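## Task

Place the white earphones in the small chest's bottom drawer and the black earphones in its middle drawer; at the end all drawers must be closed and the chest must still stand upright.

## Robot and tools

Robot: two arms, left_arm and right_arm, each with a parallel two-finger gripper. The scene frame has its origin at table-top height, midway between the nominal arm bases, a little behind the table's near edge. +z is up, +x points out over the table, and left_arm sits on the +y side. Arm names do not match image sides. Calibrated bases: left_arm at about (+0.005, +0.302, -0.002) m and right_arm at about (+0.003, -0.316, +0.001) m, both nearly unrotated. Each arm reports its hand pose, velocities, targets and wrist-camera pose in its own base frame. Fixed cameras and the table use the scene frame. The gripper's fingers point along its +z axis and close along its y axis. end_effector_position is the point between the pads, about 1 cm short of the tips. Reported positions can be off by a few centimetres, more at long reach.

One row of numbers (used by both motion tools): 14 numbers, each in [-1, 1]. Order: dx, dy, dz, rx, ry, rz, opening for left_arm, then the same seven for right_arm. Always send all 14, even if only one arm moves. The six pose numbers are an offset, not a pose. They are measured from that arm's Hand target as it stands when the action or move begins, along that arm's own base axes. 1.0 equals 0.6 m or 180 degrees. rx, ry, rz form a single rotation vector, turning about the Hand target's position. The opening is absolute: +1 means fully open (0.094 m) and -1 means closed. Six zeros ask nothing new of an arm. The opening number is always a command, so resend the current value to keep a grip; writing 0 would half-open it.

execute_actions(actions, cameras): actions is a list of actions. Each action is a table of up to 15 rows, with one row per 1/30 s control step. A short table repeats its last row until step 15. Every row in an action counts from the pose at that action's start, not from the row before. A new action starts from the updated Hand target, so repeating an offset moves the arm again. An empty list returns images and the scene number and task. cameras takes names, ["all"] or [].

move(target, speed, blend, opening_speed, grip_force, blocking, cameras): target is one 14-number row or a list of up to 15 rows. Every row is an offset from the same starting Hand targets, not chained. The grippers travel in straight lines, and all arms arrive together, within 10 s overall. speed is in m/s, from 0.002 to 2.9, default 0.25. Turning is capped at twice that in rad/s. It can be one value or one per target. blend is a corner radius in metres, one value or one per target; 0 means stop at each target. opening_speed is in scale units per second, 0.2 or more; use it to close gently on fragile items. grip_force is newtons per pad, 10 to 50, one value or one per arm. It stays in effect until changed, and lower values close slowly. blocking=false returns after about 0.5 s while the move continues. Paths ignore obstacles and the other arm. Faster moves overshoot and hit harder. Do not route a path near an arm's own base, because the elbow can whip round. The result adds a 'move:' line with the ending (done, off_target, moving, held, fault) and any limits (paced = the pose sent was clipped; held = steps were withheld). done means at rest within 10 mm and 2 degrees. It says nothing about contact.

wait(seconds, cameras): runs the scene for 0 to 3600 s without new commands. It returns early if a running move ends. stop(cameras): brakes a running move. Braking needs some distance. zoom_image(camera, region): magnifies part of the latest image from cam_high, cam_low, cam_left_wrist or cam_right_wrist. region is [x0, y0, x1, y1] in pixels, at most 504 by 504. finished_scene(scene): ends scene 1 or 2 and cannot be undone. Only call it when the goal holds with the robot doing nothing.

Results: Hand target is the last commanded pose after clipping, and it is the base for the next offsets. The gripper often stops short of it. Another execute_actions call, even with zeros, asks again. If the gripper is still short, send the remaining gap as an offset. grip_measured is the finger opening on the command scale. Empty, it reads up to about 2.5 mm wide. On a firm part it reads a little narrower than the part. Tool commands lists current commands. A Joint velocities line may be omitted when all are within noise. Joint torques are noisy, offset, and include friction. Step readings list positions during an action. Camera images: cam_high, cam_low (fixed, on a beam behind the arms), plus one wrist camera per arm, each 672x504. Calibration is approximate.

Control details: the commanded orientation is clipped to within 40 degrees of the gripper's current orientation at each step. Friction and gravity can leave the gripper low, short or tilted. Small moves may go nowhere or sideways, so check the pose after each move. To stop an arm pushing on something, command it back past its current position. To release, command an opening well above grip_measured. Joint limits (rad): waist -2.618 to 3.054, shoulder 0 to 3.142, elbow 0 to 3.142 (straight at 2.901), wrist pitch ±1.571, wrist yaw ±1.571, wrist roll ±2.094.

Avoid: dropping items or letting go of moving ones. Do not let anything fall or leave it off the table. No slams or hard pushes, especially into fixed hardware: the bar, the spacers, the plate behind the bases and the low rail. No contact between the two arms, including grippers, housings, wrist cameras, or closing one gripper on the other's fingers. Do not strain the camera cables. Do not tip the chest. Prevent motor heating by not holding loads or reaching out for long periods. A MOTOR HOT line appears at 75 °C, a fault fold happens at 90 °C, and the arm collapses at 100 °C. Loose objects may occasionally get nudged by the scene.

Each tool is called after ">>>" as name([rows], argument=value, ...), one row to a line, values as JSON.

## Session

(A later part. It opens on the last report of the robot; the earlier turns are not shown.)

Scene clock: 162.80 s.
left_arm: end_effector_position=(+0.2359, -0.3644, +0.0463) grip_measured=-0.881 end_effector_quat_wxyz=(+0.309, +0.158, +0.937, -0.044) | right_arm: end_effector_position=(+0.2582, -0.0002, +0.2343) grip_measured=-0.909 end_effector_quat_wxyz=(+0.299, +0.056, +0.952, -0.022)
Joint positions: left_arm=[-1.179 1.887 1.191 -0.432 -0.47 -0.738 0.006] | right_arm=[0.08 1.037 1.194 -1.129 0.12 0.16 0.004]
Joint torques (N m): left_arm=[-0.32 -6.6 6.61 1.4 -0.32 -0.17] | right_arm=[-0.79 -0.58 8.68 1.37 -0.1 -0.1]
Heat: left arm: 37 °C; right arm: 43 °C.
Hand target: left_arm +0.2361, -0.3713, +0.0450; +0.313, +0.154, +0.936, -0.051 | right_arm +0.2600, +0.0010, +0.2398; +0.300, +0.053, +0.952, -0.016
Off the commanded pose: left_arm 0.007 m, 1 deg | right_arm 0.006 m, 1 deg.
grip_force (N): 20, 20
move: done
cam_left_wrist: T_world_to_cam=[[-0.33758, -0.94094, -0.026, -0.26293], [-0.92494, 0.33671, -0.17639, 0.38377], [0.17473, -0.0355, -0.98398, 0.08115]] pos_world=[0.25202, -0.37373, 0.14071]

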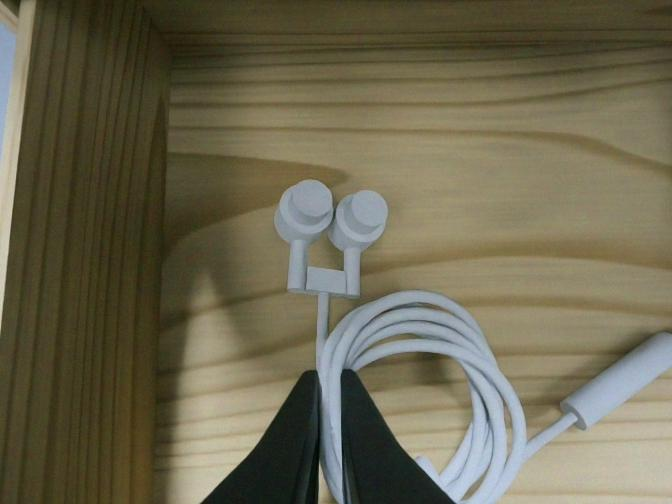

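>>> move(target=[0, 0, 0, 0, 0, 0, -0.74, 0, 0, 0, 0, 0, 0, -1.0], opening_speed=0.6, cameras=["cam_left_wrist"])

Scene clock: 165.07 s.
left_arm: end_effector_position=(+0.2359, -0.3645, +0.0464) grip_measured=-0.744 end_effector_quat_wxyz=(+0.309, +0.157, +0.937, -0.045) | right_arm: end_effector_position=(+0.2582, -0.0002, +0.2343) grip_measured=-0.909 end_effector_quat_wxyz=(+0.299, +0.056, +0.952, -0.022)
Joint positions: left_arm=[-1.179 1.887 1.191 -0.431 -0.47 -0.738 0.012] | right_arm=[0.08 1.037 1.194 -1.129 0.12 0.16 0.004]
Joint torques (N m): left_arm=[-0.35 -6.57 6.63 1.38 -0.32 -0.16] | right_arm=[-0.75 -0.61 8.68 1.38 -0.1 -0.1]
Heat: left arm: 37 °C; right arm: 43 °C.
Hand target: left_arm +0.2361, -0.3713, +0.0450; +0.313, +0.154, +0.936, -0.051 | right_arm +0.2600, +0.0010, +0.2398; +0.300, +0.053, +0.952, -0.016
Off the commanded pose: left_arm 0.007 m, 1 deg | right_arm 0.006 m, 1 deg.
grip_force (N): 20, 20
move: done
cam_left_wrist: T_world_to_cam=[[-0.33726, -0.94107, -0.02524, -0.26313], [-0.92502, 0.33625, -0.17686, 0.38379], [0.17493, -0.0363, -0.98391, 0.08087]] pos_world=[0.25212, -0.37374, 0.14081]

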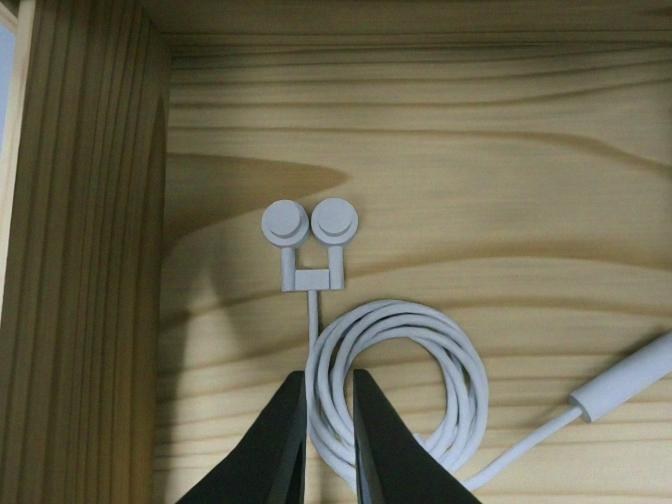

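>>> move(target=[-0.0377, 0.0122, 0.0583, 0, 0, 0, -0.74, 0, 0, 0, 0, 0, 0, -1.0], speed=0.08, cameras=["cam_left_wrist"])

Scene clock: 166.90 s.
left_arm: end_effector_position=(+0.2110, -0.3584, +0.0575) grip_measured=-0.743 end_effector_quat_wxyz=(+0.298, +0.164, +0.940, -0.036) | right_arm: end_effector_position=(+0.2582, -0.0002, +0.2343) grip_measured=-0.909 end_effector_quat_wxyz=(+0.299, +0.056, +0.952, -0.022)
Joint positions: left_arm=[-1.233 1.837 1.191 -0.535 -0.48 -0.792 0.012] | right_arm=[0.08 1.037 1.194 -1.129 0.12 0.16 0.004]
Joint torques (N m): left_arm=[-0.14 -9.95 8.24 0.85 -0.43 -0.15] | right_arm=[-0.76 -0.59 8.68 1.37 -0.1 -0.1]
Heat: left arm: 37 °C; right arm: 43 °C.
Hand target: left_arm +0.2134, -0.3640, +0.0800; +0.313, +0.154, +0.936, -0.051 | right_arm +0.2600, +0.0010, +0.2398; +0.300, +0.053, +0.952, -0.016
Off the commanded pose: left_arm 0.023 m, 3 deg | right_arm 0.006 m, 1 deg.
grip_force (N): 20, 20
move: off_target (left_arm)
cam_left_wrist: T_world_to_cam=[[-0.3442, -0.93802, -0.04049, -0.26213], [-0.92598, 0.34628, -0.15052, 0.36296], [0.15521, -0.01432, -0.98778, 0.10871]] pos_world=[0.229, -0.37001, 0.1514]

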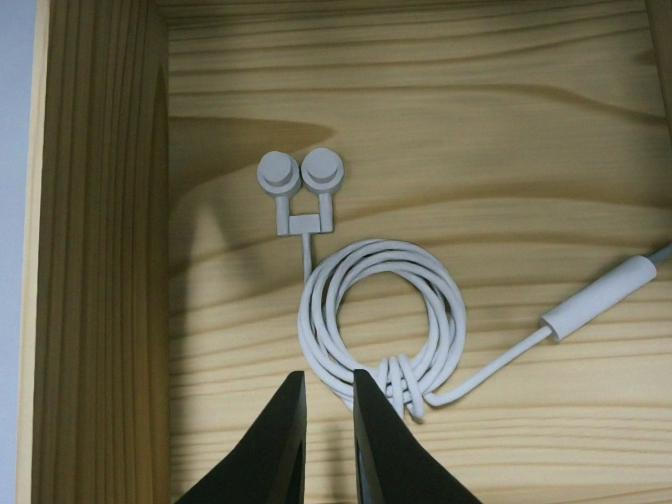

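>>> move([
  [0.0143, -0.0033, 0.15, 0, 0, 0, -0.74, 0, 0, 0, 0, 0, 0, -1.0],
  [-0.1343, 0.0107, 0.0833, -0.0702, -0.1993, -0.0072, 0.3, 0, 0, 0, 0, 0, 0, -1.0],
], blend=[0.03, 0], speed=[0.15, 0.2], grip_force=[50, 20], cameras=["cam_left_wrist", "cam_high"])

Scene clock: 179.63 s.
left_arm: end_effector_position=(+0.1333, -0.3594, +0.1320) grip_measured=+0.297 end_effector_quat_wxyz=(+0.594, +0.139, +0.785, -0.108) | right_arm: end_effector_position=(+0.2582, -0.0002, +0.2343) grip_measured=-0.909 end_effector_quat_wxyz=(+0.299, +0.056, +0.952, -0.022)
Joint positions: left_arm=[-1.65 1.66 0.812 0.047 -1.184 -0.766 0.061] | right_arm=[0.08 1.037 1.194 -1.129 0.12 0.16 0.004]
Joint torques (N m): left_arm=[-0.18 -5.31 4.64 1.62 -0.58 -0.02] | right_arm=[-0.76 -0.59 8.7 1.37 -0.09 -0.09]
Heat: left arm: 38 °C; right arm: 44 °C.
Hand target: left_arm +0.1328, -0.3576, +0.1300; +0.600, +0.138, +0.781, -0.106 | right_arm +0.2600, +0.0010, +0.2398; +0.300, +0.053, +0.952, -0.016
Off the commanded pose: left_arm 0.003 m, 1 deg | right_arm 0.006 m, 1 deg.
grip_force (N): 50, 20
move: done
cam_left_wrist: T_world_to_cam=[[-0.35185, -0.93593, -0.01572, -0.2882], [-0.62086, 0.2459, -0.74435, 0.3041], [0.70052, -0.25214, -0.6676, -0.00613]] pos_world=[0.0917, -0.34606, 0.21774]
Images, in order (width x height): cam_high 672x504, cam_left_wrist 672x504.

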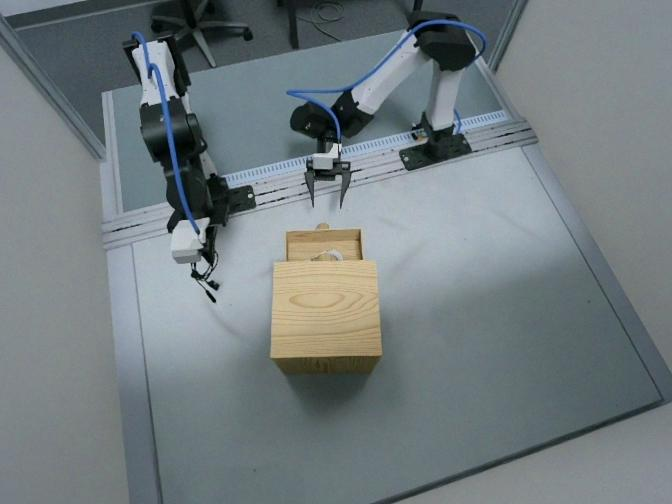

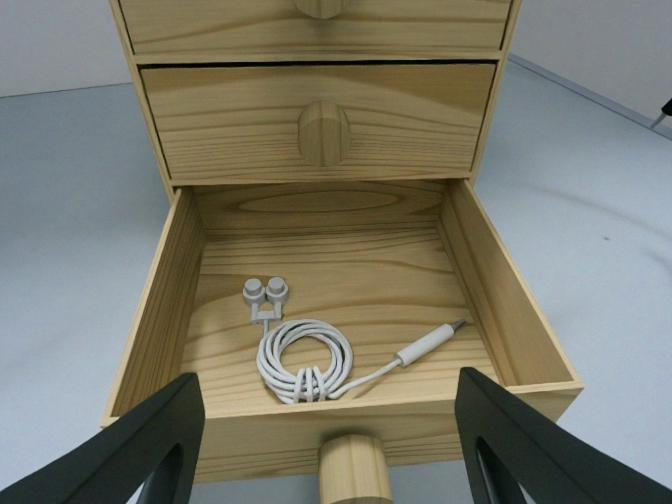

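>>> move([
  [-0.0062, -0.0182, -0.1383, 0, 0, 0.0167, 0.3, 0, 0, 0, 0, 0, 0, -1.0],
  [0.2432, -0.0928, -0.1383, 0, 0, 0.0167, 0.3, 0, 0, 0, 0, 0, 0, -1.0],
], blend=[0.01, 0], speed=[0.15, 0.1], cameras=["cam_left_wrist", "cam_high"])

Scene clock: 185.83 s.
left_arm: end_effector_position=(+0.2735, -0.4032, +0.0408) grip_measured=+0.297 end_effector_quat_wxyz=(+0.597, +0.126, +0.789, -0.074) | right_arm: end_effector_position=(+0.2582, -0.0002, +0.2343) grip_measured=-0.909 end_effector_quat_wxyz=(+0.299, +0.056, +0.952, -0.022)
Joint positions: left_arm=[-1.264 2.164 0.946 0.738 -0.927 -0.359 0.061] | right_arm=[0.08 1.037 1.194 -1.129 0.12 0.16 0.004]
Joint torques (N m): left_arm=[0.87 -7.47 7.12 2.08 -0.09 -0.04] | right_arm=[-0.77 -0.61 8.73 1.37 -0.1 -0.11]
Heat: left arm: 38 °C; right arm: 44 °C.
Hand target: left_arm +0.2787, -0.4132, +0.0469; +0.602, +0.118, +0.784, -0.090 | right_arm +0.2600, +0.0010, +0.2398; +0.300, +0.053, +0.952, -0.016
Off the commanded pose: left_arm 0.013 m, 2 deg | right_arm 0.006 m, 1 deg.
grip_force (N): 50, 20
move: off_target (left_arm)
cam_left_wrist: T_world_to_cam=[[-0.29177, -0.955, -0.05326, -0.30399], [-0.63188, 0.23426, -0.73881, 0.33223], [0.71805, -0.18191, -0.6718, -0.15266]] pos_world=[0.23086, -0.39591, 0.12671]
Images, in order (width x height): cam_high 672x504, cam_left_wrist 672x504.

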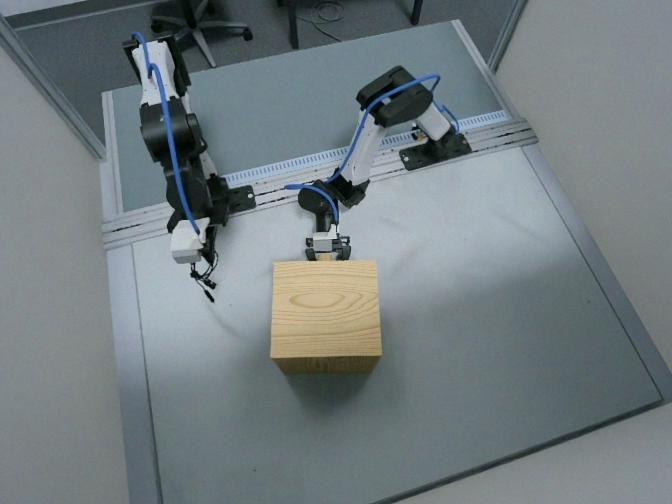

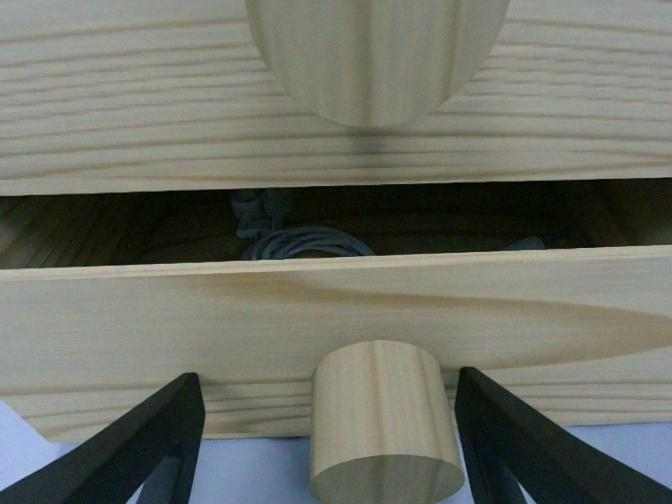

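>>> move(target=[0.0277, -0.022, 0, 0, 0, 0, 0.3, 0, 0, 0, 0, 0, 0, -1.0], speed=0.05, cameras=["cam_left_wrist", "cam_low"])

Scene clock: 187.53 s.
left_arm: end_effector_position=(+0.2898, -0.4177, +0.0436) grip_measured=+0.297 end_effector_quat_wxyz=(+0.601, +0.120, +0.786, -0.080) | right_arm: end_effector_position=(+0.2582, -0.0002, +0.2343) grip_measured=-0.909 end_effector_quat_wxyz=(+0.299, +0.056, +0.952, -0.022)
Joint positions: left_arm=[-1.236 2.209 1.027 0.738 -0.903 -0.339 0.061] | right_arm=[0.08 1.037 1.194 -1.129 0.12 0.16 0.004]
Joint torques (N m): left_arm=[0.98 -7.91 7.58 1.86 -0.02 -0.01] | right_arm=[-0.73 -0.59 8.7 1.37 -0.09 -0.1]
Heat: left arm: 38 °C; right arm: 44 °C.
Hand target: left_arm +0.2954, -0.4264, +0.0471; +0.602, +0.118, +0.784, -0.090 | right_arm +0.2600, +0.0010, +0.2398; +0.300, +0.053, +0.952, -0.016
Off the commanded pose: left_arm 0.011 m, 1 deg | right_arm 0.006 m, 1 deg.
grip_force (N): 50, 20
move: off_target (left_arm)
cam_left_wrist: T_world_to_cam=[[-0.28995, -0.95634, -0.0368, -0.31477], [-0.62706, 0.21888, -0.74758, 0.34057], [0.723, -0.19369, -0.66315, -0.17175]] pos_world=[0.24646, -0.40883, 0.12912]
Images, in order (width x height): cam_low 672x504, cam_left_wrist 672x504.

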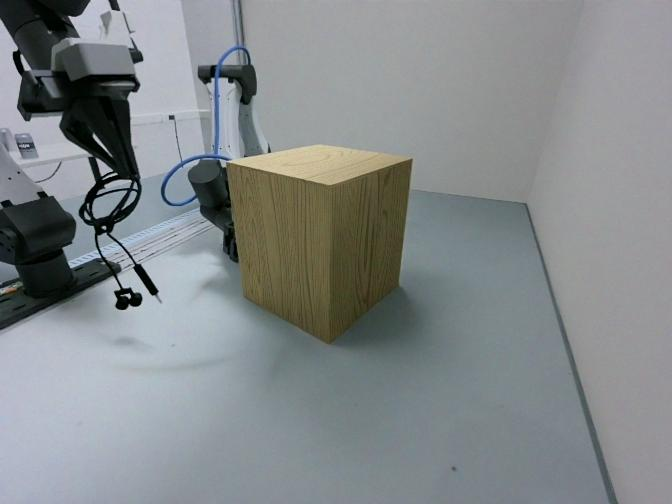

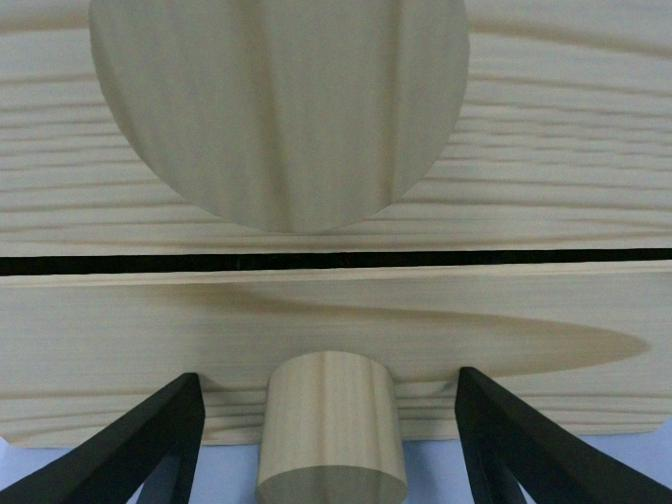

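>>> move(target=[0.0128, -0.0038, 0, 0, 0, 0, 0.3, 0, 0, 0, 0, 0, 0, -1.0], speed=0.04, cameras=["cam_left_wrist", "cam_high", "cam_low"])

Scene clock: 188.97 s.
left_arm: end_effector_position=(+0.2945, -0.4192, +0.0433) grip_measured=+0.297 end_effector_quat_wxyz=(+0.601, +0.121, +0.786, -0.079) | right_arm: end_effector_position=(+0.2582, -0.0002, +0.2343) grip_measured=-0.909 end_effector_quat_wxyz=(+0.299, +0.056, +0.952, -0.022)
Joint positions: left_arm=[-1.227 2.217 1.04 0.738 -0.895 -0.33 0.061] | right_arm=[0.08 1.037 1.194 -1.129 0.12 0.16 0.004]
Joint torques (N m): left_arm=[1.5 -7.58 8.12 1.86 0.04 -0.02] | right_arm=[-0.75 -0.62 8.69 1.37 -0.1 -0.1]
Heat: left arm: 38 °C; right arm: 44 °C.
Hand target: left_arm +0.3030, -0.4287, +0.0470; +0.602, +0.118, +0.784, -0.090 | right_arm +0.2600, +0.0010, +0.2398; +0.300, +0.053, +0.952, -0.016
Off the commanded pose: left_arm 0.013 m, 1 deg | right_arm 0.006 m, 1 deg.
grip_force (N): 50, 20
move: off_target (left_arm)
cam_left_wrist: T_world_to_cam=[[-0.29021, -0.95615, -0.03936, -0.31447], [-0.62678, 0.221, -0.7472, 0.34438], [0.72313, -0.19217, -0.66344, -0.17503]] pos_world=[0.25116, -0.41043, 0.12882]
Images, in order (width x height): cam_high 672x504, cam_low 672x504, cam_left_wrist 672x504.

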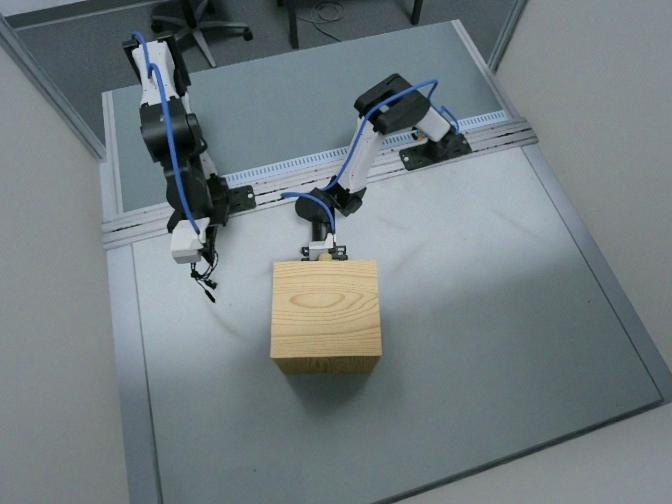

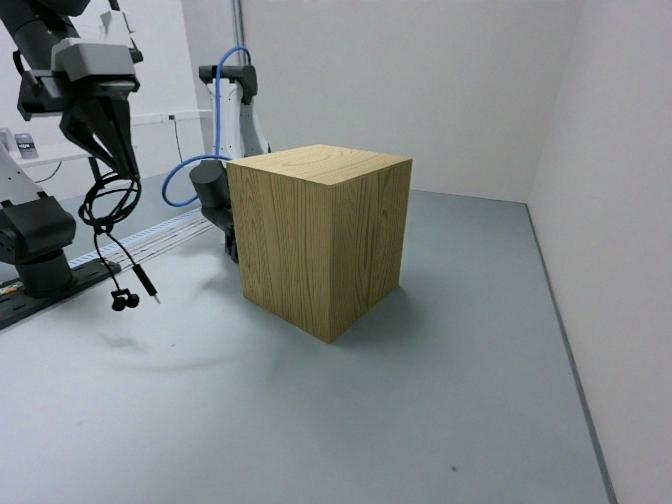

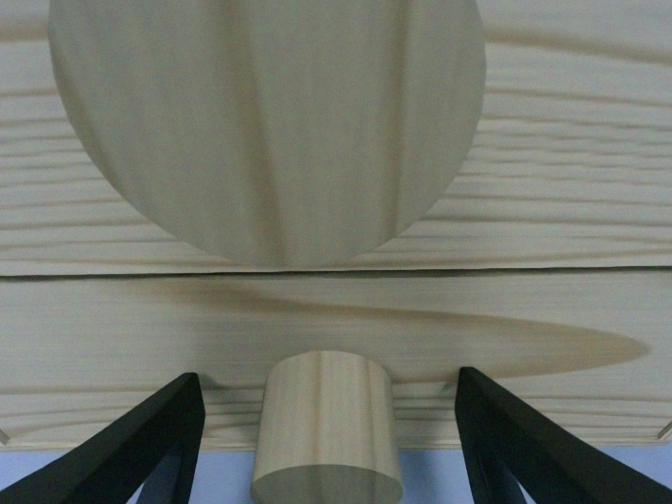

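>>> zoom_image(camera="cam_left_wrist", region=[0, 200, 336, 452])

>>> zoom_image(camera="cam_left_wrist", region=[336, 200, 672, 452])

Scaled by 1.500 from the camera's image (finer frame: 960x720).

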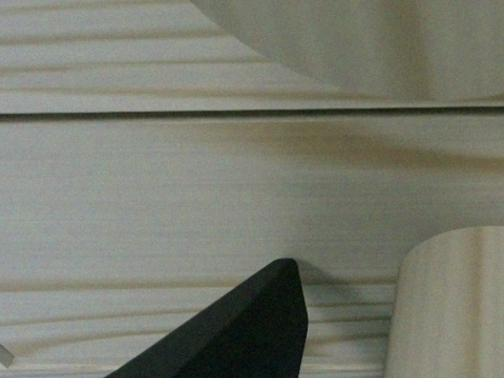

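Scaled by 1.500 from the camera's image (finer frame: 960x720).

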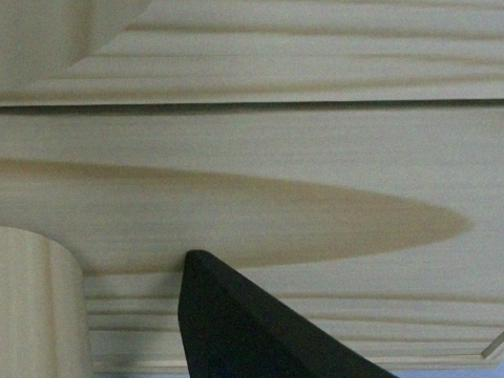

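>>> move(target=[0.0096, -0.0029, 0, 0, 0, 0, 0.3, 0, 0, 0, 0, 0, 0, -1.0], speed=0.04, cameras=["cam_left_wrist", "cam_high"])

>>> zoom_image(camera="cam_left_wrist", region=[336, 200, 672, 452])

Scene clock: 190.60 s.
left_arm: end_effector_position=(+0.2959, -0.4218, +0.0434) grip_measured=+0.297 end_effector_quat_wxyz=(+0.601, +0.123, +0.786, -0.079) | right_arm: end_effector_position=(+0.2582, -0.0002, +0.2343) grip_measured=-0.909 end_effector_quat_wxyz=(+0.299, +0.056, +0.952, -0.022)
Joint positions: left_arm=[-1.225 2.224 1.052 0.737 -0.892 -0.323 0.061] | right_arm=[0.08 1.037 1.194 -1.129 0.12 0.16 0.004]
Joint torques (N m): left_arm=[2.37 -7.61 8.47 1.87 0.13 0.02] | right_arm=[-0.73 -0.59 8.69 1.37 -0.09 -0.11]
Heat: left arm: 38 °C; right arm: 44 °C.
Hand target: left_arm +0.3088, -0.4305, +0.0470; +0.602, +0.118, +0.784, -0.090 | right_arm +0.2600, +0.0010, +0.2398; +0.300, +0.053, +0.952, -0.016
Off the commanded pose: left_arm 0.016 m, 1 deg | right_arm 0.006 m, 1 deg.
grip_force (N): 50, 20
move: off_target (left_arm)
cam_left_wrist: T_world_to_cam=[[-0.29242, -0.95535, -0.0423, -0.31544], [-0.62457, 0.22429, -0.74807, 0.34665], [0.72416, -0.19233, -0.66227, -0.17689]] pos_world=[0.25236, -0.41313, 0.12882]
Images, in order (width x height): cam_high 672x504, cam_left_wrist 672x504.

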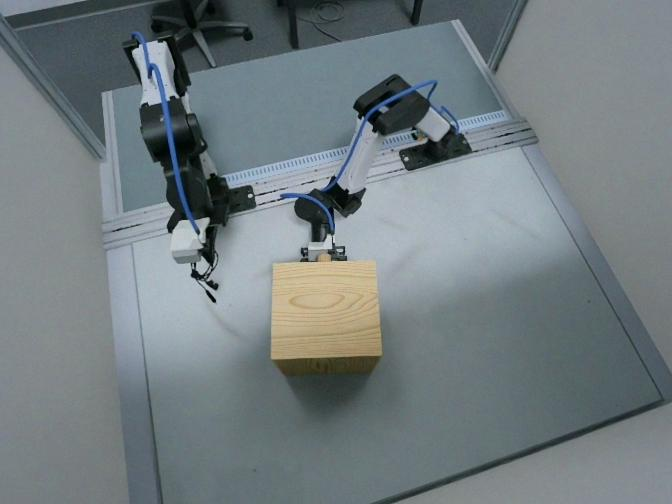

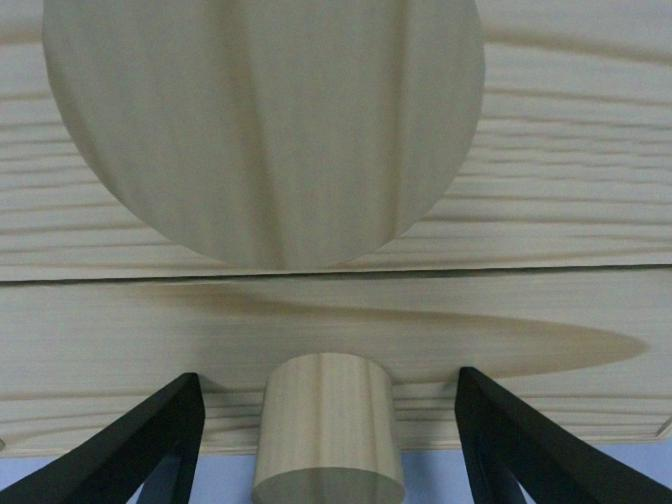

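Scaled by 1.500 from the camera's image (finer frame: 960x720).

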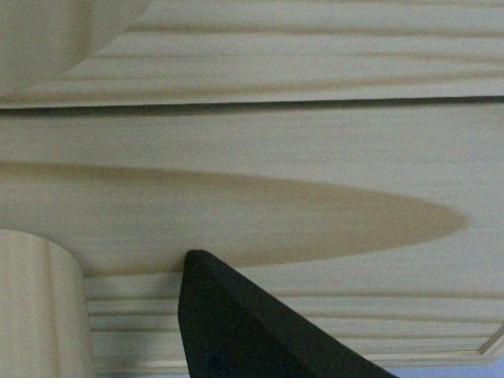

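>>> move([
  [-0.0535, 0.024, 0, 0, 0, 0, 0.38, 0, 0, 0, 0, 0, 0, -1.0],
  [-0.0535, 0.024, 0.13, 0, 0, 0, 0.38, 0, 0, 0, 0, 0, 0, -1.0],
], blend=[0.008, 0], speed=0.1, cameras=["cam_left_wrist", "cam_high"])

Scene clock: 195.27 s.
left_arm: end_effector_position=(+0.2744, -0.4071, +0.0931) grip_measured=+0.377 end_effector_quat_wxyz=(+0.587, +0.145, +0.794, -0.064) | right_arm: end_effector_position=(+0.2582, -0.0002, +0.2343) grip_measured=-0.909 end_effector_quat_wxyz=(+0.299, +0.056, +0.952, -0.022)
Joint positions: left_arm=[-1.26 1.995 1.006 0.476 -0.905 -0.346 0.065] | right_arm=[0.08 1.037 1.194 -1.129 0.12 0.16 0.004]
Joint torques (N m): left_arm=[-0.14 -11.14 8.57 1.72 -0.39 -0.19] | right_arm=[-0.76 -0.62 8.66 1.37 -0.09 -0.1]
Heat: left arm: 38 °C; right arm: 45 °C.
Hand target: left_arm +0.2766, -0.4160, +0.1249; +0.602, +0.118, +0.784, -0.090 | right_arm +0.2600, +0.0010, +0.2398; +0.300, +0.053, +0.952, -0.016
Off the commanded pose: left_arm 0.033 m, 5 deg | right_arm 0.006 m, 1 deg.
grip_force (N): 50, 20
move: off_target (left_arm)
cam_left_wrist: T_world_to_cam=[[-0.31055, -0.9466, -0.08663, -0.29298], [-0.63947, 0.27547, -0.71777, 0.38912], [0.7033, -0.1675, -0.69087, -0.10718]] pos_world=[0.23322, -0.40248, 0.17987]
Images, in order (width x height): cam_high 672x504, cam_left_wrist 672x504.

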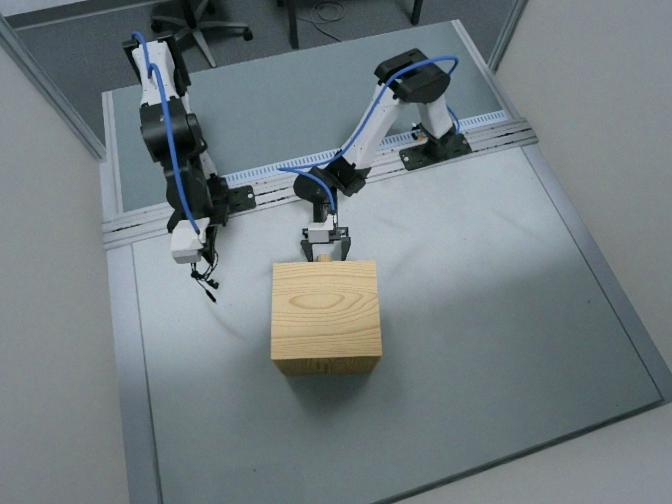

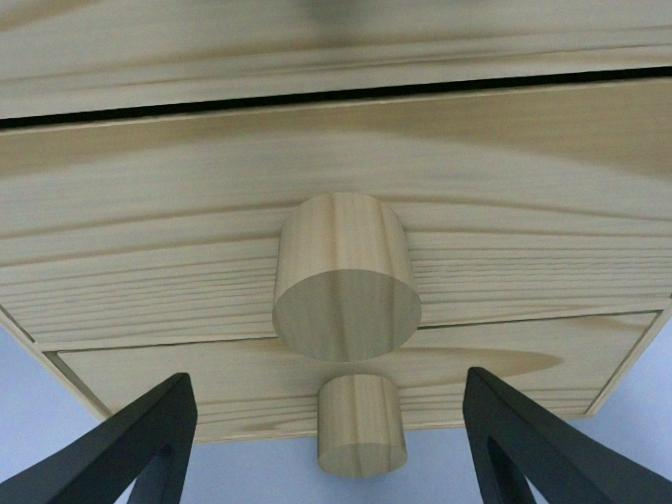

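>>> move([
  [0.0, -0.004, 0.0367, 0, 0, 0, 0.38, 0, 0, 0, 0, 0, 0, -1.0],
  [0.025, -0.0115, 0.0367, 0, 0, 0, 0.38, 0, 0, 0, 0, 0, 0, -1.0],
], blend=[0, 0], speed=0.08, cameras=["cam_left_wrist"])

Scene clock: 198.33 s.
left_arm: end_effector_position=(+0.2868, -0.4137, +0.1310) grip_measured=+0.377 end_effector_quat_wxyz=(+0.596, +0.127, +0.790, -0.072) | right_arm: end_effector_position=(+0.2582, -0.0002, +0.2343) grip_measured=-0.909 end_effector_quat_wxyz=(+0.299, +0.056, +0.952, -0.022)
Joint positions: left_arm=[-1.24 1.947 1.09 0.386 -0.905 -0.342 0.065] | right_arm=[0.08 1.037 1.194 -1.129 0.12 0.16 0.004]
Joint torques (N m): left_arm=[0.83 -8.58 8.79 1.85 -0.09 -0.02] | right_arm=[-0.76 -0.59 8.68 1.37 -0.11 -0.1]
Heat: left arm: 38 °C; right arm: 45 °C.
Hand target: left_arm +0.2918, -0.4228, +0.1471; +0.602, +0.118, +0.784, -0.090 | right_arm +0.2600, +0.0010, +0.2398; +0.300, +0.053, +0.952, -0.016
Off the commanded pose: left_arm 0.019 m, 2 deg | right_arm 0.006 m, 1 deg.
grip_force (N): 50, 20
move: off_target (left_arm)
cam_left_wrist: T_world_to_cam=[[-0.29105, -0.95507, -0.05593, -0.30521], [-0.63358, 0.23623, -0.73673, 0.4107], [0.71685, -0.17899, -0.67387, -0.10166]] pos_world=[0.24425, -0.40671, 0.217]

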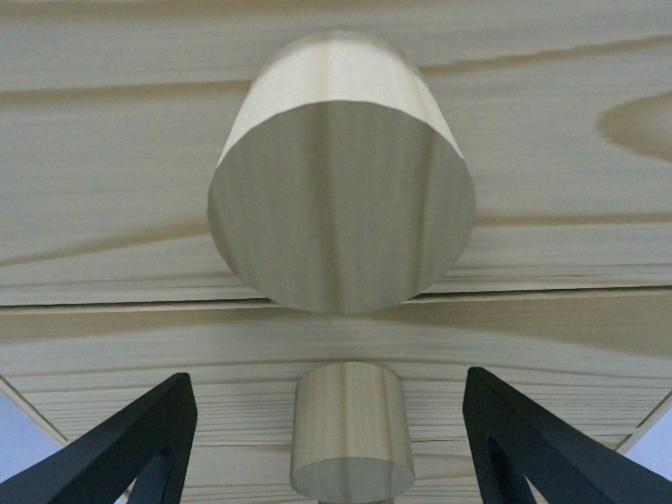

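>>> move(target=[-0.0023, -0.008, -0.0568, 0, 0, 0, 0.38, 0, 0, 0, 0, 0, 0, -1.0], speed=0.08, cameras=["cam_left_wrist"])

Scene clock: 201.73 s.
left_arm: end_effector_position=(+0.2893, -0.4215, +0.1105) grip_measured=+0.377 end_effector_quat_wxyz=(+0.598, +0.123, +0.788, -0.078) | right_arm: end_effector_position=(+0.2582, -0.0002, +0.2343) grip_measured=-0.909 end_effector_quat_wxyz=(+0.299, +0.056, +0.952, -0.022)
Joint positions: left_arm=[-1.24 2.021 1.091 0.475 -0.903 -0.342 0.065] | right_arm=[0.08 1.037 1.194 -1.129 0.12 0.16 0.004]
Joint torques (N m): left_arm=[0.2 -7.5 6.78 2.1 -0.18 -0.08] | right_arm=[-0.73 -0.61 8.68 1.37 -0.1 -0.1]
Heat: left arm: 38 °C; right arm: 45 °C.
Hand target: left_arm +0.2903, -0.4276, +0.1129; +0.602, +0.118, +0.784, -0.090 | right_arm +0.2600, +0.0010, +0.2398; +0.300, +0.053, +0.952, -0.016
Off the commanded pose: left_arm 0.007 m, 2 deg | right_arm 0.006 m, 1 deg.
grip_force (N): 50, 20
move: done
cam_left_wrist: T_world_to_cam=[[-0.29291, -0.95515, -0.04361, -0.31388], [-0.63014, 0.22714, -0.74252, 0.39477], [0.71912, -0.19001, -0.66841, -0.1245]] pos_world=[0.24636, -0.41312, 0.19622]

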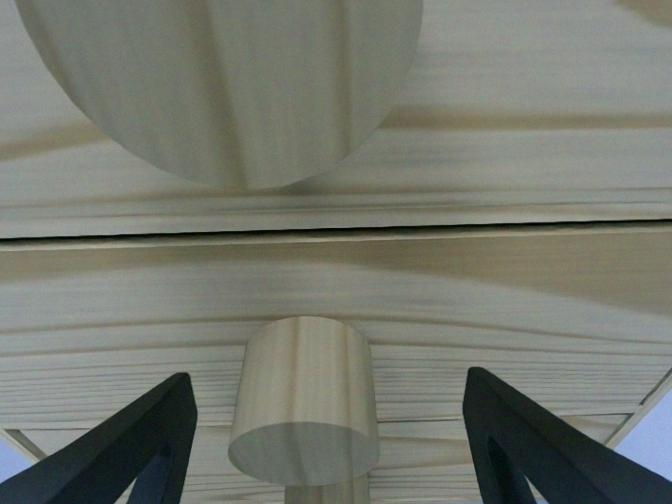

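>>> move([
  [0.0066, 0.0224, 0, 0, 0, 0, 0.38, 0, 0, 0, 0, 0, 0, -1.0],
  [0.0066, 0.0224, 0, 0, 0, 0, -0.45, 0, 0, 0, 0, 0, 0, -1.0],
], speed=0.08, opening_speed=1.5, cameras=["cam_left_wrist"])

Scene clock: 204.47 s.
left_arm: end_effector_position=(+0.2926, -0.4159, +0.1052) grip_measured=-0.423 end_effector_quat_wxyz=(+0.597, +0.124, +0.788, -0.079) | right_arm: end_effector_position=(+0.2582, -0.0002, +0.2343) grip_measured=-0.909 end_effector_quat_wxyz=(+0.299, +0.056, +0.952, -0.022)
Joint positions: left_arm=[-1.227 2.021 1.062 0.51 -0.888 -0.334 0.027] | right_arm=[0.08 1.037 1.194 -1.129 0.12 0.16 0.004]
Joint torques (N m): left_arm=[0.84 -9.83 4.66 2.09 -0.12 -0.02] | right_arm=[-0.7 -0.65 8.68 1.37 -0.1 -0.11]
Heat: left arm: 38 °C; right arm: 45 °C.
Hand target: left_arm +0.2943, -0.4143, +0.1130; +0.602, +0.118, +0.784, -0.090 | right_arm +0.2600, +0.0010, +0.2398; +0.300, +0.053, +0.952, -0.016
Off the commanded pose: left_arm 0.008 m, 2 deg | right_arm 0.006 m, 1 deg.
grip_force (N): 50, 20
move: done
cam_left_wrist: T_world_to_cam=[[-0.29513, -0.95452, -0.04222, -0.3071], [-0.63104, 0.22791, -0.74152, 0.39216], [0.71742, -0.1922, -0.6696, -0.12965]] pos_world=[0.24985, -0.40742, 0.19102]

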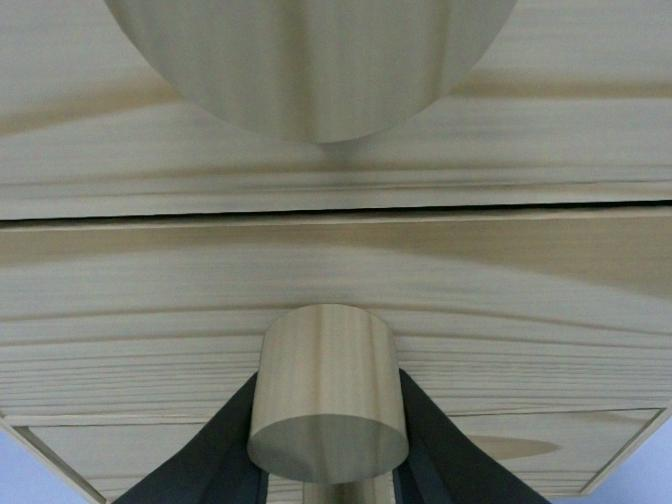

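>>> move(target=[-0.2343, 0.0672, 0, 0, 0, 0, -0.45, -0.075, 0.0483, 0.175, 0.0014, -0.0558, 0.0906, -1.0], speed=0.12, cameras=["all"])

Scene clock: 216.47 s.
left_arm: end_effector_position=(+0.1552, -0.3720, +0.0967) grip_measured=-0.426 end_effector_quat_wxyz=(+0.597, +0.131, +0.788, -0.078) | right_arm: end_effector_position=(+0.2181, +0.0259, +0.3382) grip_measured=-0.909 end_effector_quat_wxyz=(+0.375, -0.071, +0.924, +0.026)
Joint positions: left_arm=[-1.586 1.826 0.841 0.182 -1.179 -0.729 0.027] | right_arm=[0.084 0.983 1.555 -1.374 -0.043 -0.051 0.004]
Joint torques (N m): left_arm=[-0.21 -9.29 6.56 1.17 -0.55 -0.11] | right_arm=[0.32 -0.1 7.13 1.62 -0.19 -0.11]
Heat: left arm: 39 °C; right arm: 45 °C.
Hand target: left_arm +0.1537, -0.3740, +0.1130; +0.602, +0.118, +0.784, -0.090 | right_arm +0.2150, +0.0299, +0.3447; +0.381, -0.080, +0.920, +0.033
Off the commanded pose: left_arm 0.016 m, 2 deg | right_arm 0.008 m, 2 deg.
grip_force (N): 50, 20
move: off_target (left_arm)
cam_left_wrist: T_world_to_cam=[[-0.30414, -0.9512, -0.05215, -0.30244], [-0.62733, 0.24118, -0.74047, 0.29345], [0.71691, -0.19248, -0.67007, -0.02837]] pos_world=[0.11245, -0.36392, 0.18251]
cam_right_wrist: T_world_to_cam=[[0.13269, -0.99115, -0.0033, -0.00358], [-0.93464, -0.12402, -0.33326, 0.36025], [0.3299, 0.0473, -0.94283, 0.33661]] pos_world=[0.22613, 0.02521, 0.43741]

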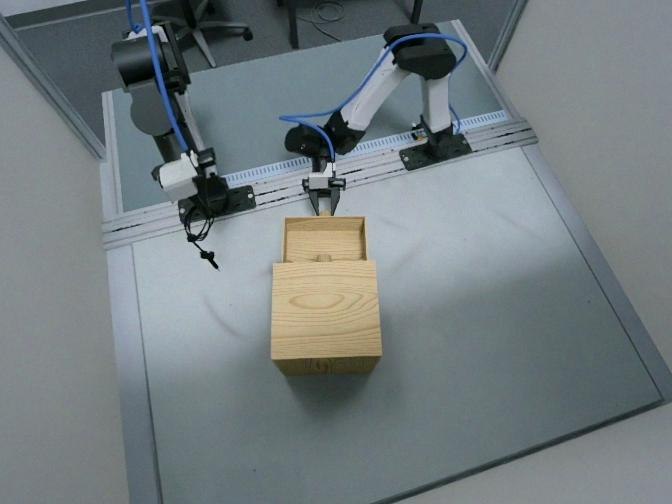

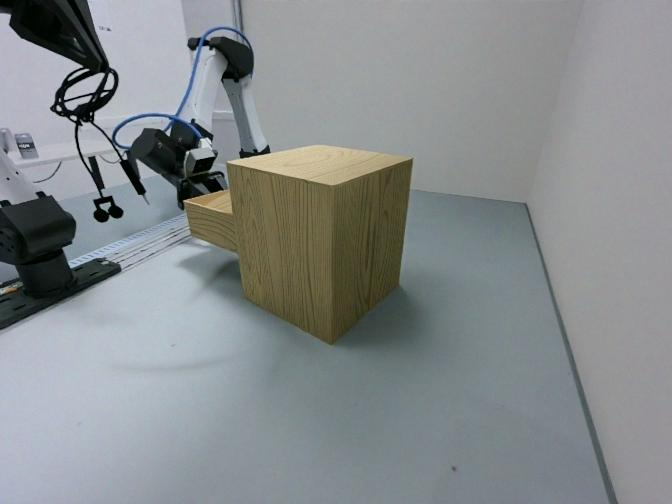

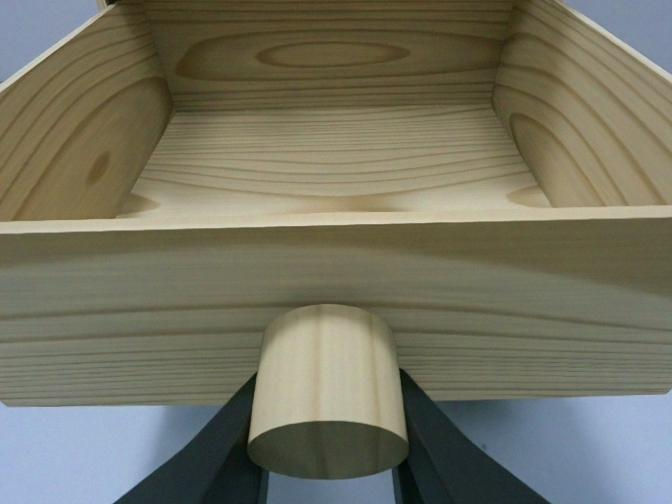

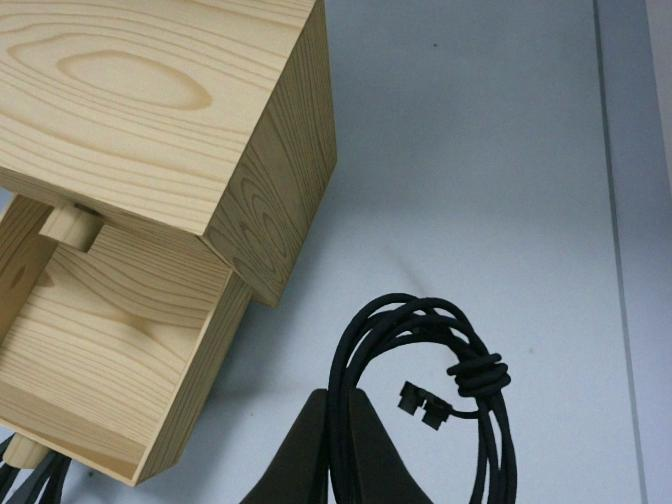

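>>> move([
  [0, 0, 0, 0, 0, 0, 0.38, 0, 0, 0, 0, 0, 0, -1.0],
  [-0.0879, 0.026, 0, 0, 0, 0, 0.38, 0.0167, 0.15, 0, 0, 0, 0, -1.0],
  [-0.0452, 0.143, 0, 0, 0, 0, 0.38, 0.0505, 0.4, 0, 0, 0, 0, -1.0],
], blend=[0, 0.02, 0], speed=[0.1, 0.15, 0.2], cameras=["all"])

Scene clock: 226.10 s.
left_arm: end_effector_position=(+0.1246, -0.2906, +0.1084) grip_measured=+0.377 end_effector_quat_wxyz=(+0.600, +0.127, +0.785, -0.081) | right_arm: end_effector_position=(+0.2434, +0.2680, +0.3438) grip_measured=-0.909 end_effector_quat_wxyz=(+0.378, -0.085, +0.921, +0.039)
Joint positions: left_arm=[-1.718 1.543 0.628 -0.166 -1.265 -1.035 0.065] | right_arm=[1.104 1.629 2.044 -1.44 0.588 0.751 0.004]
Joint torques (N m): left_arm=[0.79 -6.43 4.26 1.18 -0.54 -0.01] | right_arm=[0.17 -3.79 7.46 1.19 0.48 0.07]
Heat: left arm: 39 °C; right arm: 43 °C.
Hand target: left_arm +0.1266, -0.2882, +0.1129; +0.602, +0.118, +0.784, -0.090 | right_arm +0.2453, +0.2701, +0.3447; +0.381, -0.081, +0.920, +0.033
Off the commanded pose: left_arm 0.006 m, 1 deg | right_arm 0.003 m, 1 deg.
grip_force (N): 50, 20
move: done
cam_left_wrist: T_world_to_cam=[[-0.30213, -0.95226, -0.04375, -0.23516], [-0.62289, 0.23196, -0.74713, 0.26075], [0.72161, -0.19848, -0.66324, 0.01402]] pos_world=[0.08125, -0.28163, 0.19382]
cam_right_wrist: T_world_to_cam=[[0.16807, -0.98565, -0.01537, 0.22702], [-0.92716, -0.15277, -0.3421, 0.42474], [0.33484, 0.07175, -0.93954, 0.31324]] pos_world=[0.25076, 0.26617, 0.44309]

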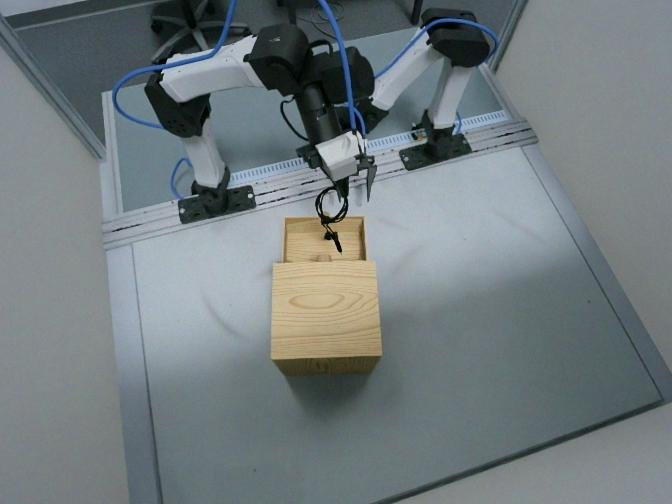

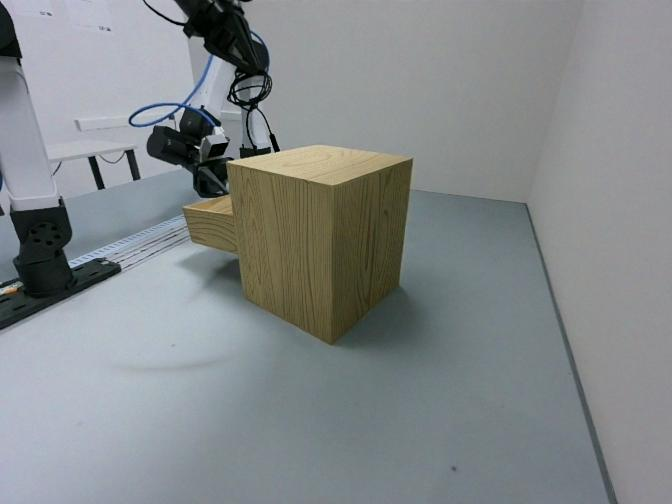

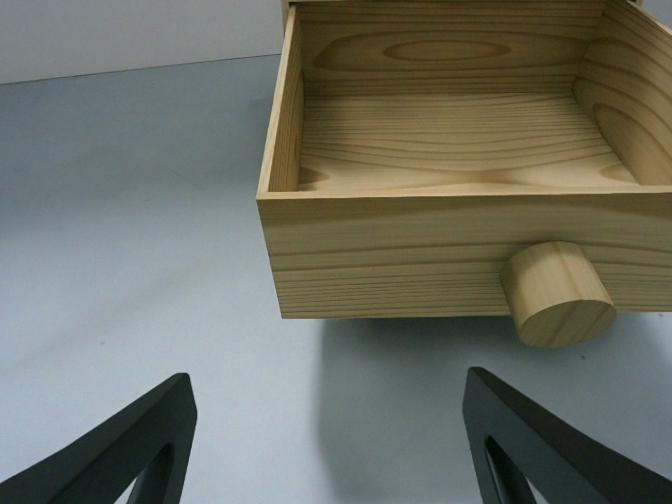

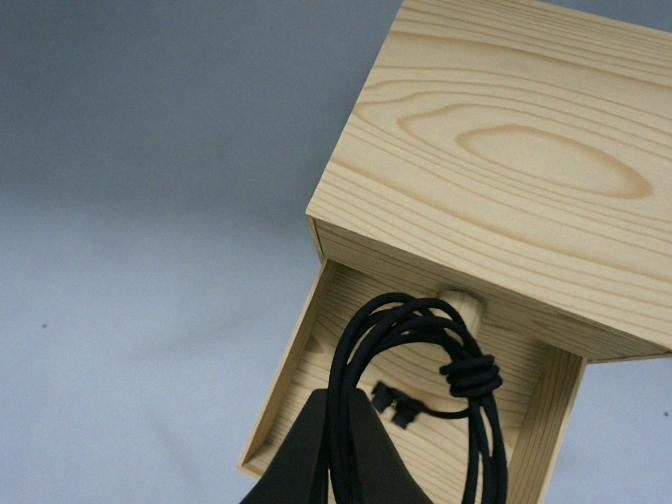

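>>> zoom_image(camera="cam_right_wrist", region=[220, 230, 620, 504])

>>> zoom_image(camera="cam_high", region=[260, 150, 400, 290])

>>> zoom_image(camera="cam_low", region=[140, 20, 300, 260])

Scaled by 1.260 from the camera's image (finer frame: 960x720).

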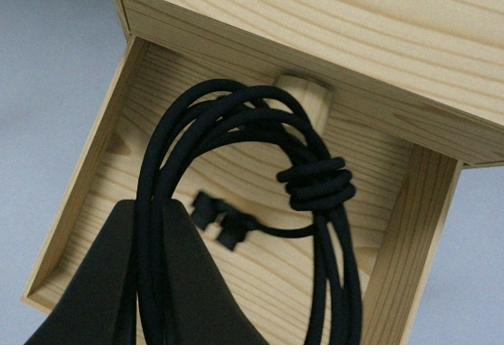

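Scaled by 3.600 from the camera's image (finer frame: 960x720).

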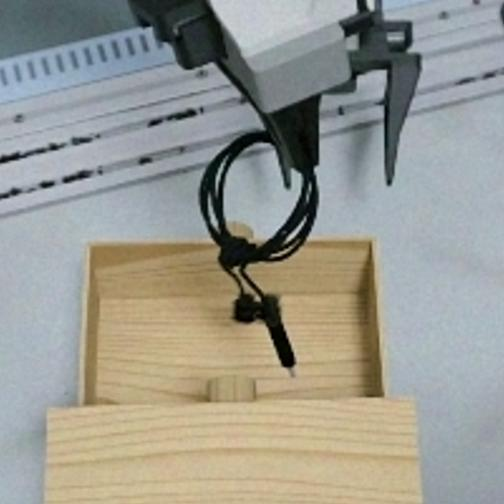

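Scaled by 2.100 from the camera's image (finer frame: 960x720).

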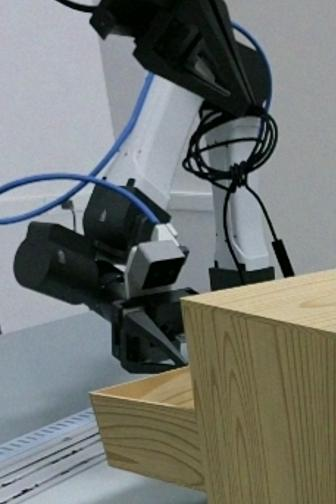

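>>> move(target=[0, 0, 0, 0, 0, 0, 0.38, 0.0087, -0.0197, -0.1245, -0.0145, 0.0821, 0, -1.0], speed=0.1, cameras=["all"])

Scene clock: 233.67 s.
left_arm: end_effector_position=(+0.1246, -0.2906, +0.1084) grip_measured=+0.377 end_effector_quat_wxyz=(+0.600, +0.127, +0.785, -0.081) | right_arm: end_effector_position=(+0.2488, +0.2538, +0.2781) grip_measured=-0.909 end_effector_quat_wxyz=(+0.268, -0.079, +0.960, +0.024)
Joint positions: left_arm=[-1.718 1.543 0.628 -0.166 -1.265 -1.035 0.065] | right_arm=[0.98 1.629 1.876 -1.42 0.384 0.736 0.004]
Joint torques (N m): left_arm=[0.72 -6.39 4.25 1.18 -0.56 -0.02] | right_arm=[-0.62 -4.12 5.44 1.16 0.08 -0.1]
Heat: left arm: 39 °C; right arm: 42 °C.
Hand target: left_arm +0.1266, -0.2882, +0.1129; +0.602, +0.118, +0.784, -0.090 | right_arm +0.2505, +0.2582, +0.2700; +0.258, -0.084, +0.962, +0.022
Off the commanded pose: left_arm 0.005 m, 1 deg | right_arm 0.009 m, 1 deg.
grip_force (N): 50, 20
move: done
cam_left_wrist: T_world_to_cam=[[-0.30213, -0.95226, -0.04375, -0.23516], [-0.62289, 0.23196, -0.74713, 0.26075], [0.72161, -0.19848, -0.66324, 0.01402]] pos_world=[0.08125, -0.28163, 0.19382]
cam_right_wrist: T_world_to_cam=[[0.14642, -0.98919, -0.00813, 0.21534], [-0.98289, -0.14455, -0.11419, 0.35348], [0.11178, 0.02471, -0.99343, 0.33309]] pos_world=[0.27867, 0.25588, 0.37302]

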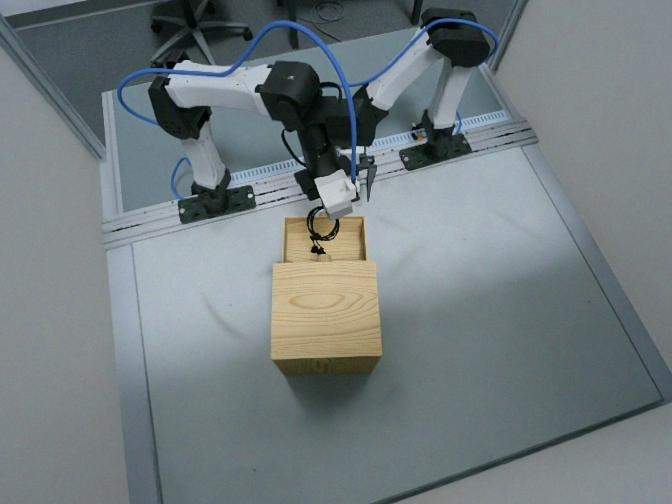

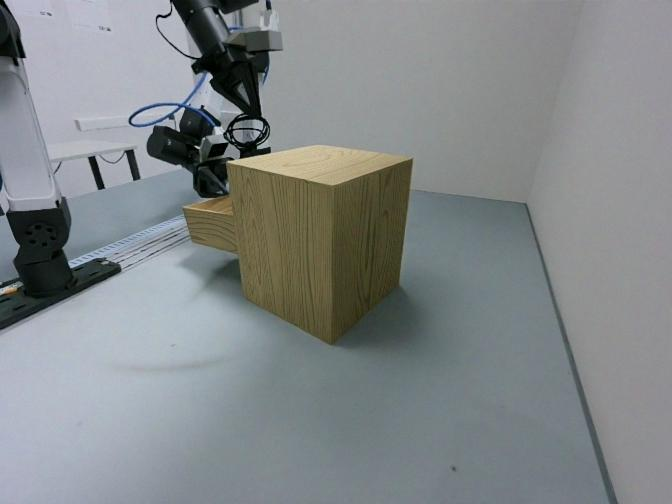

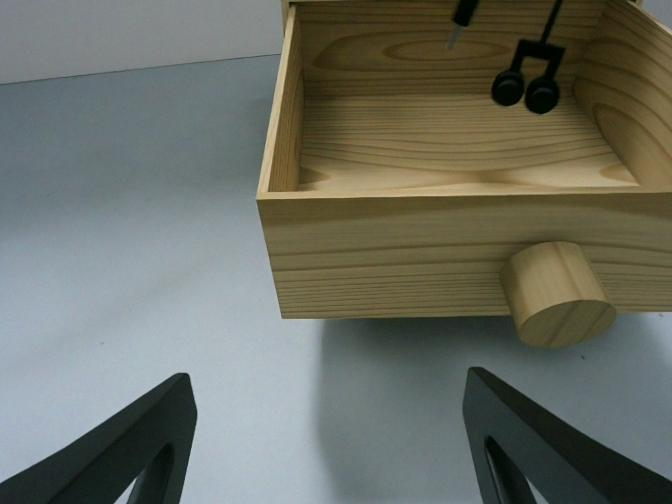

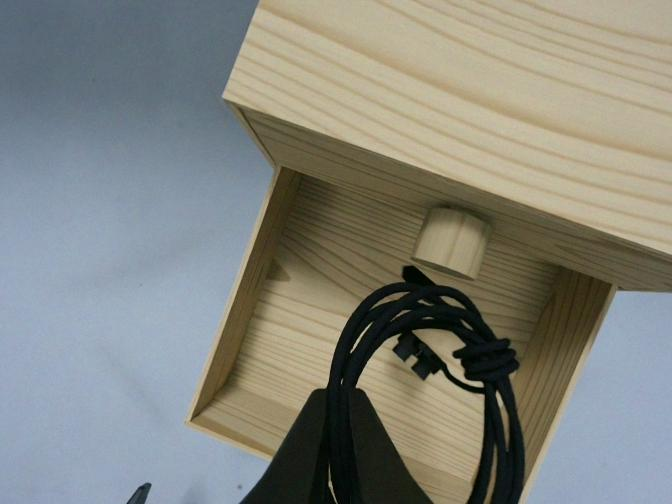

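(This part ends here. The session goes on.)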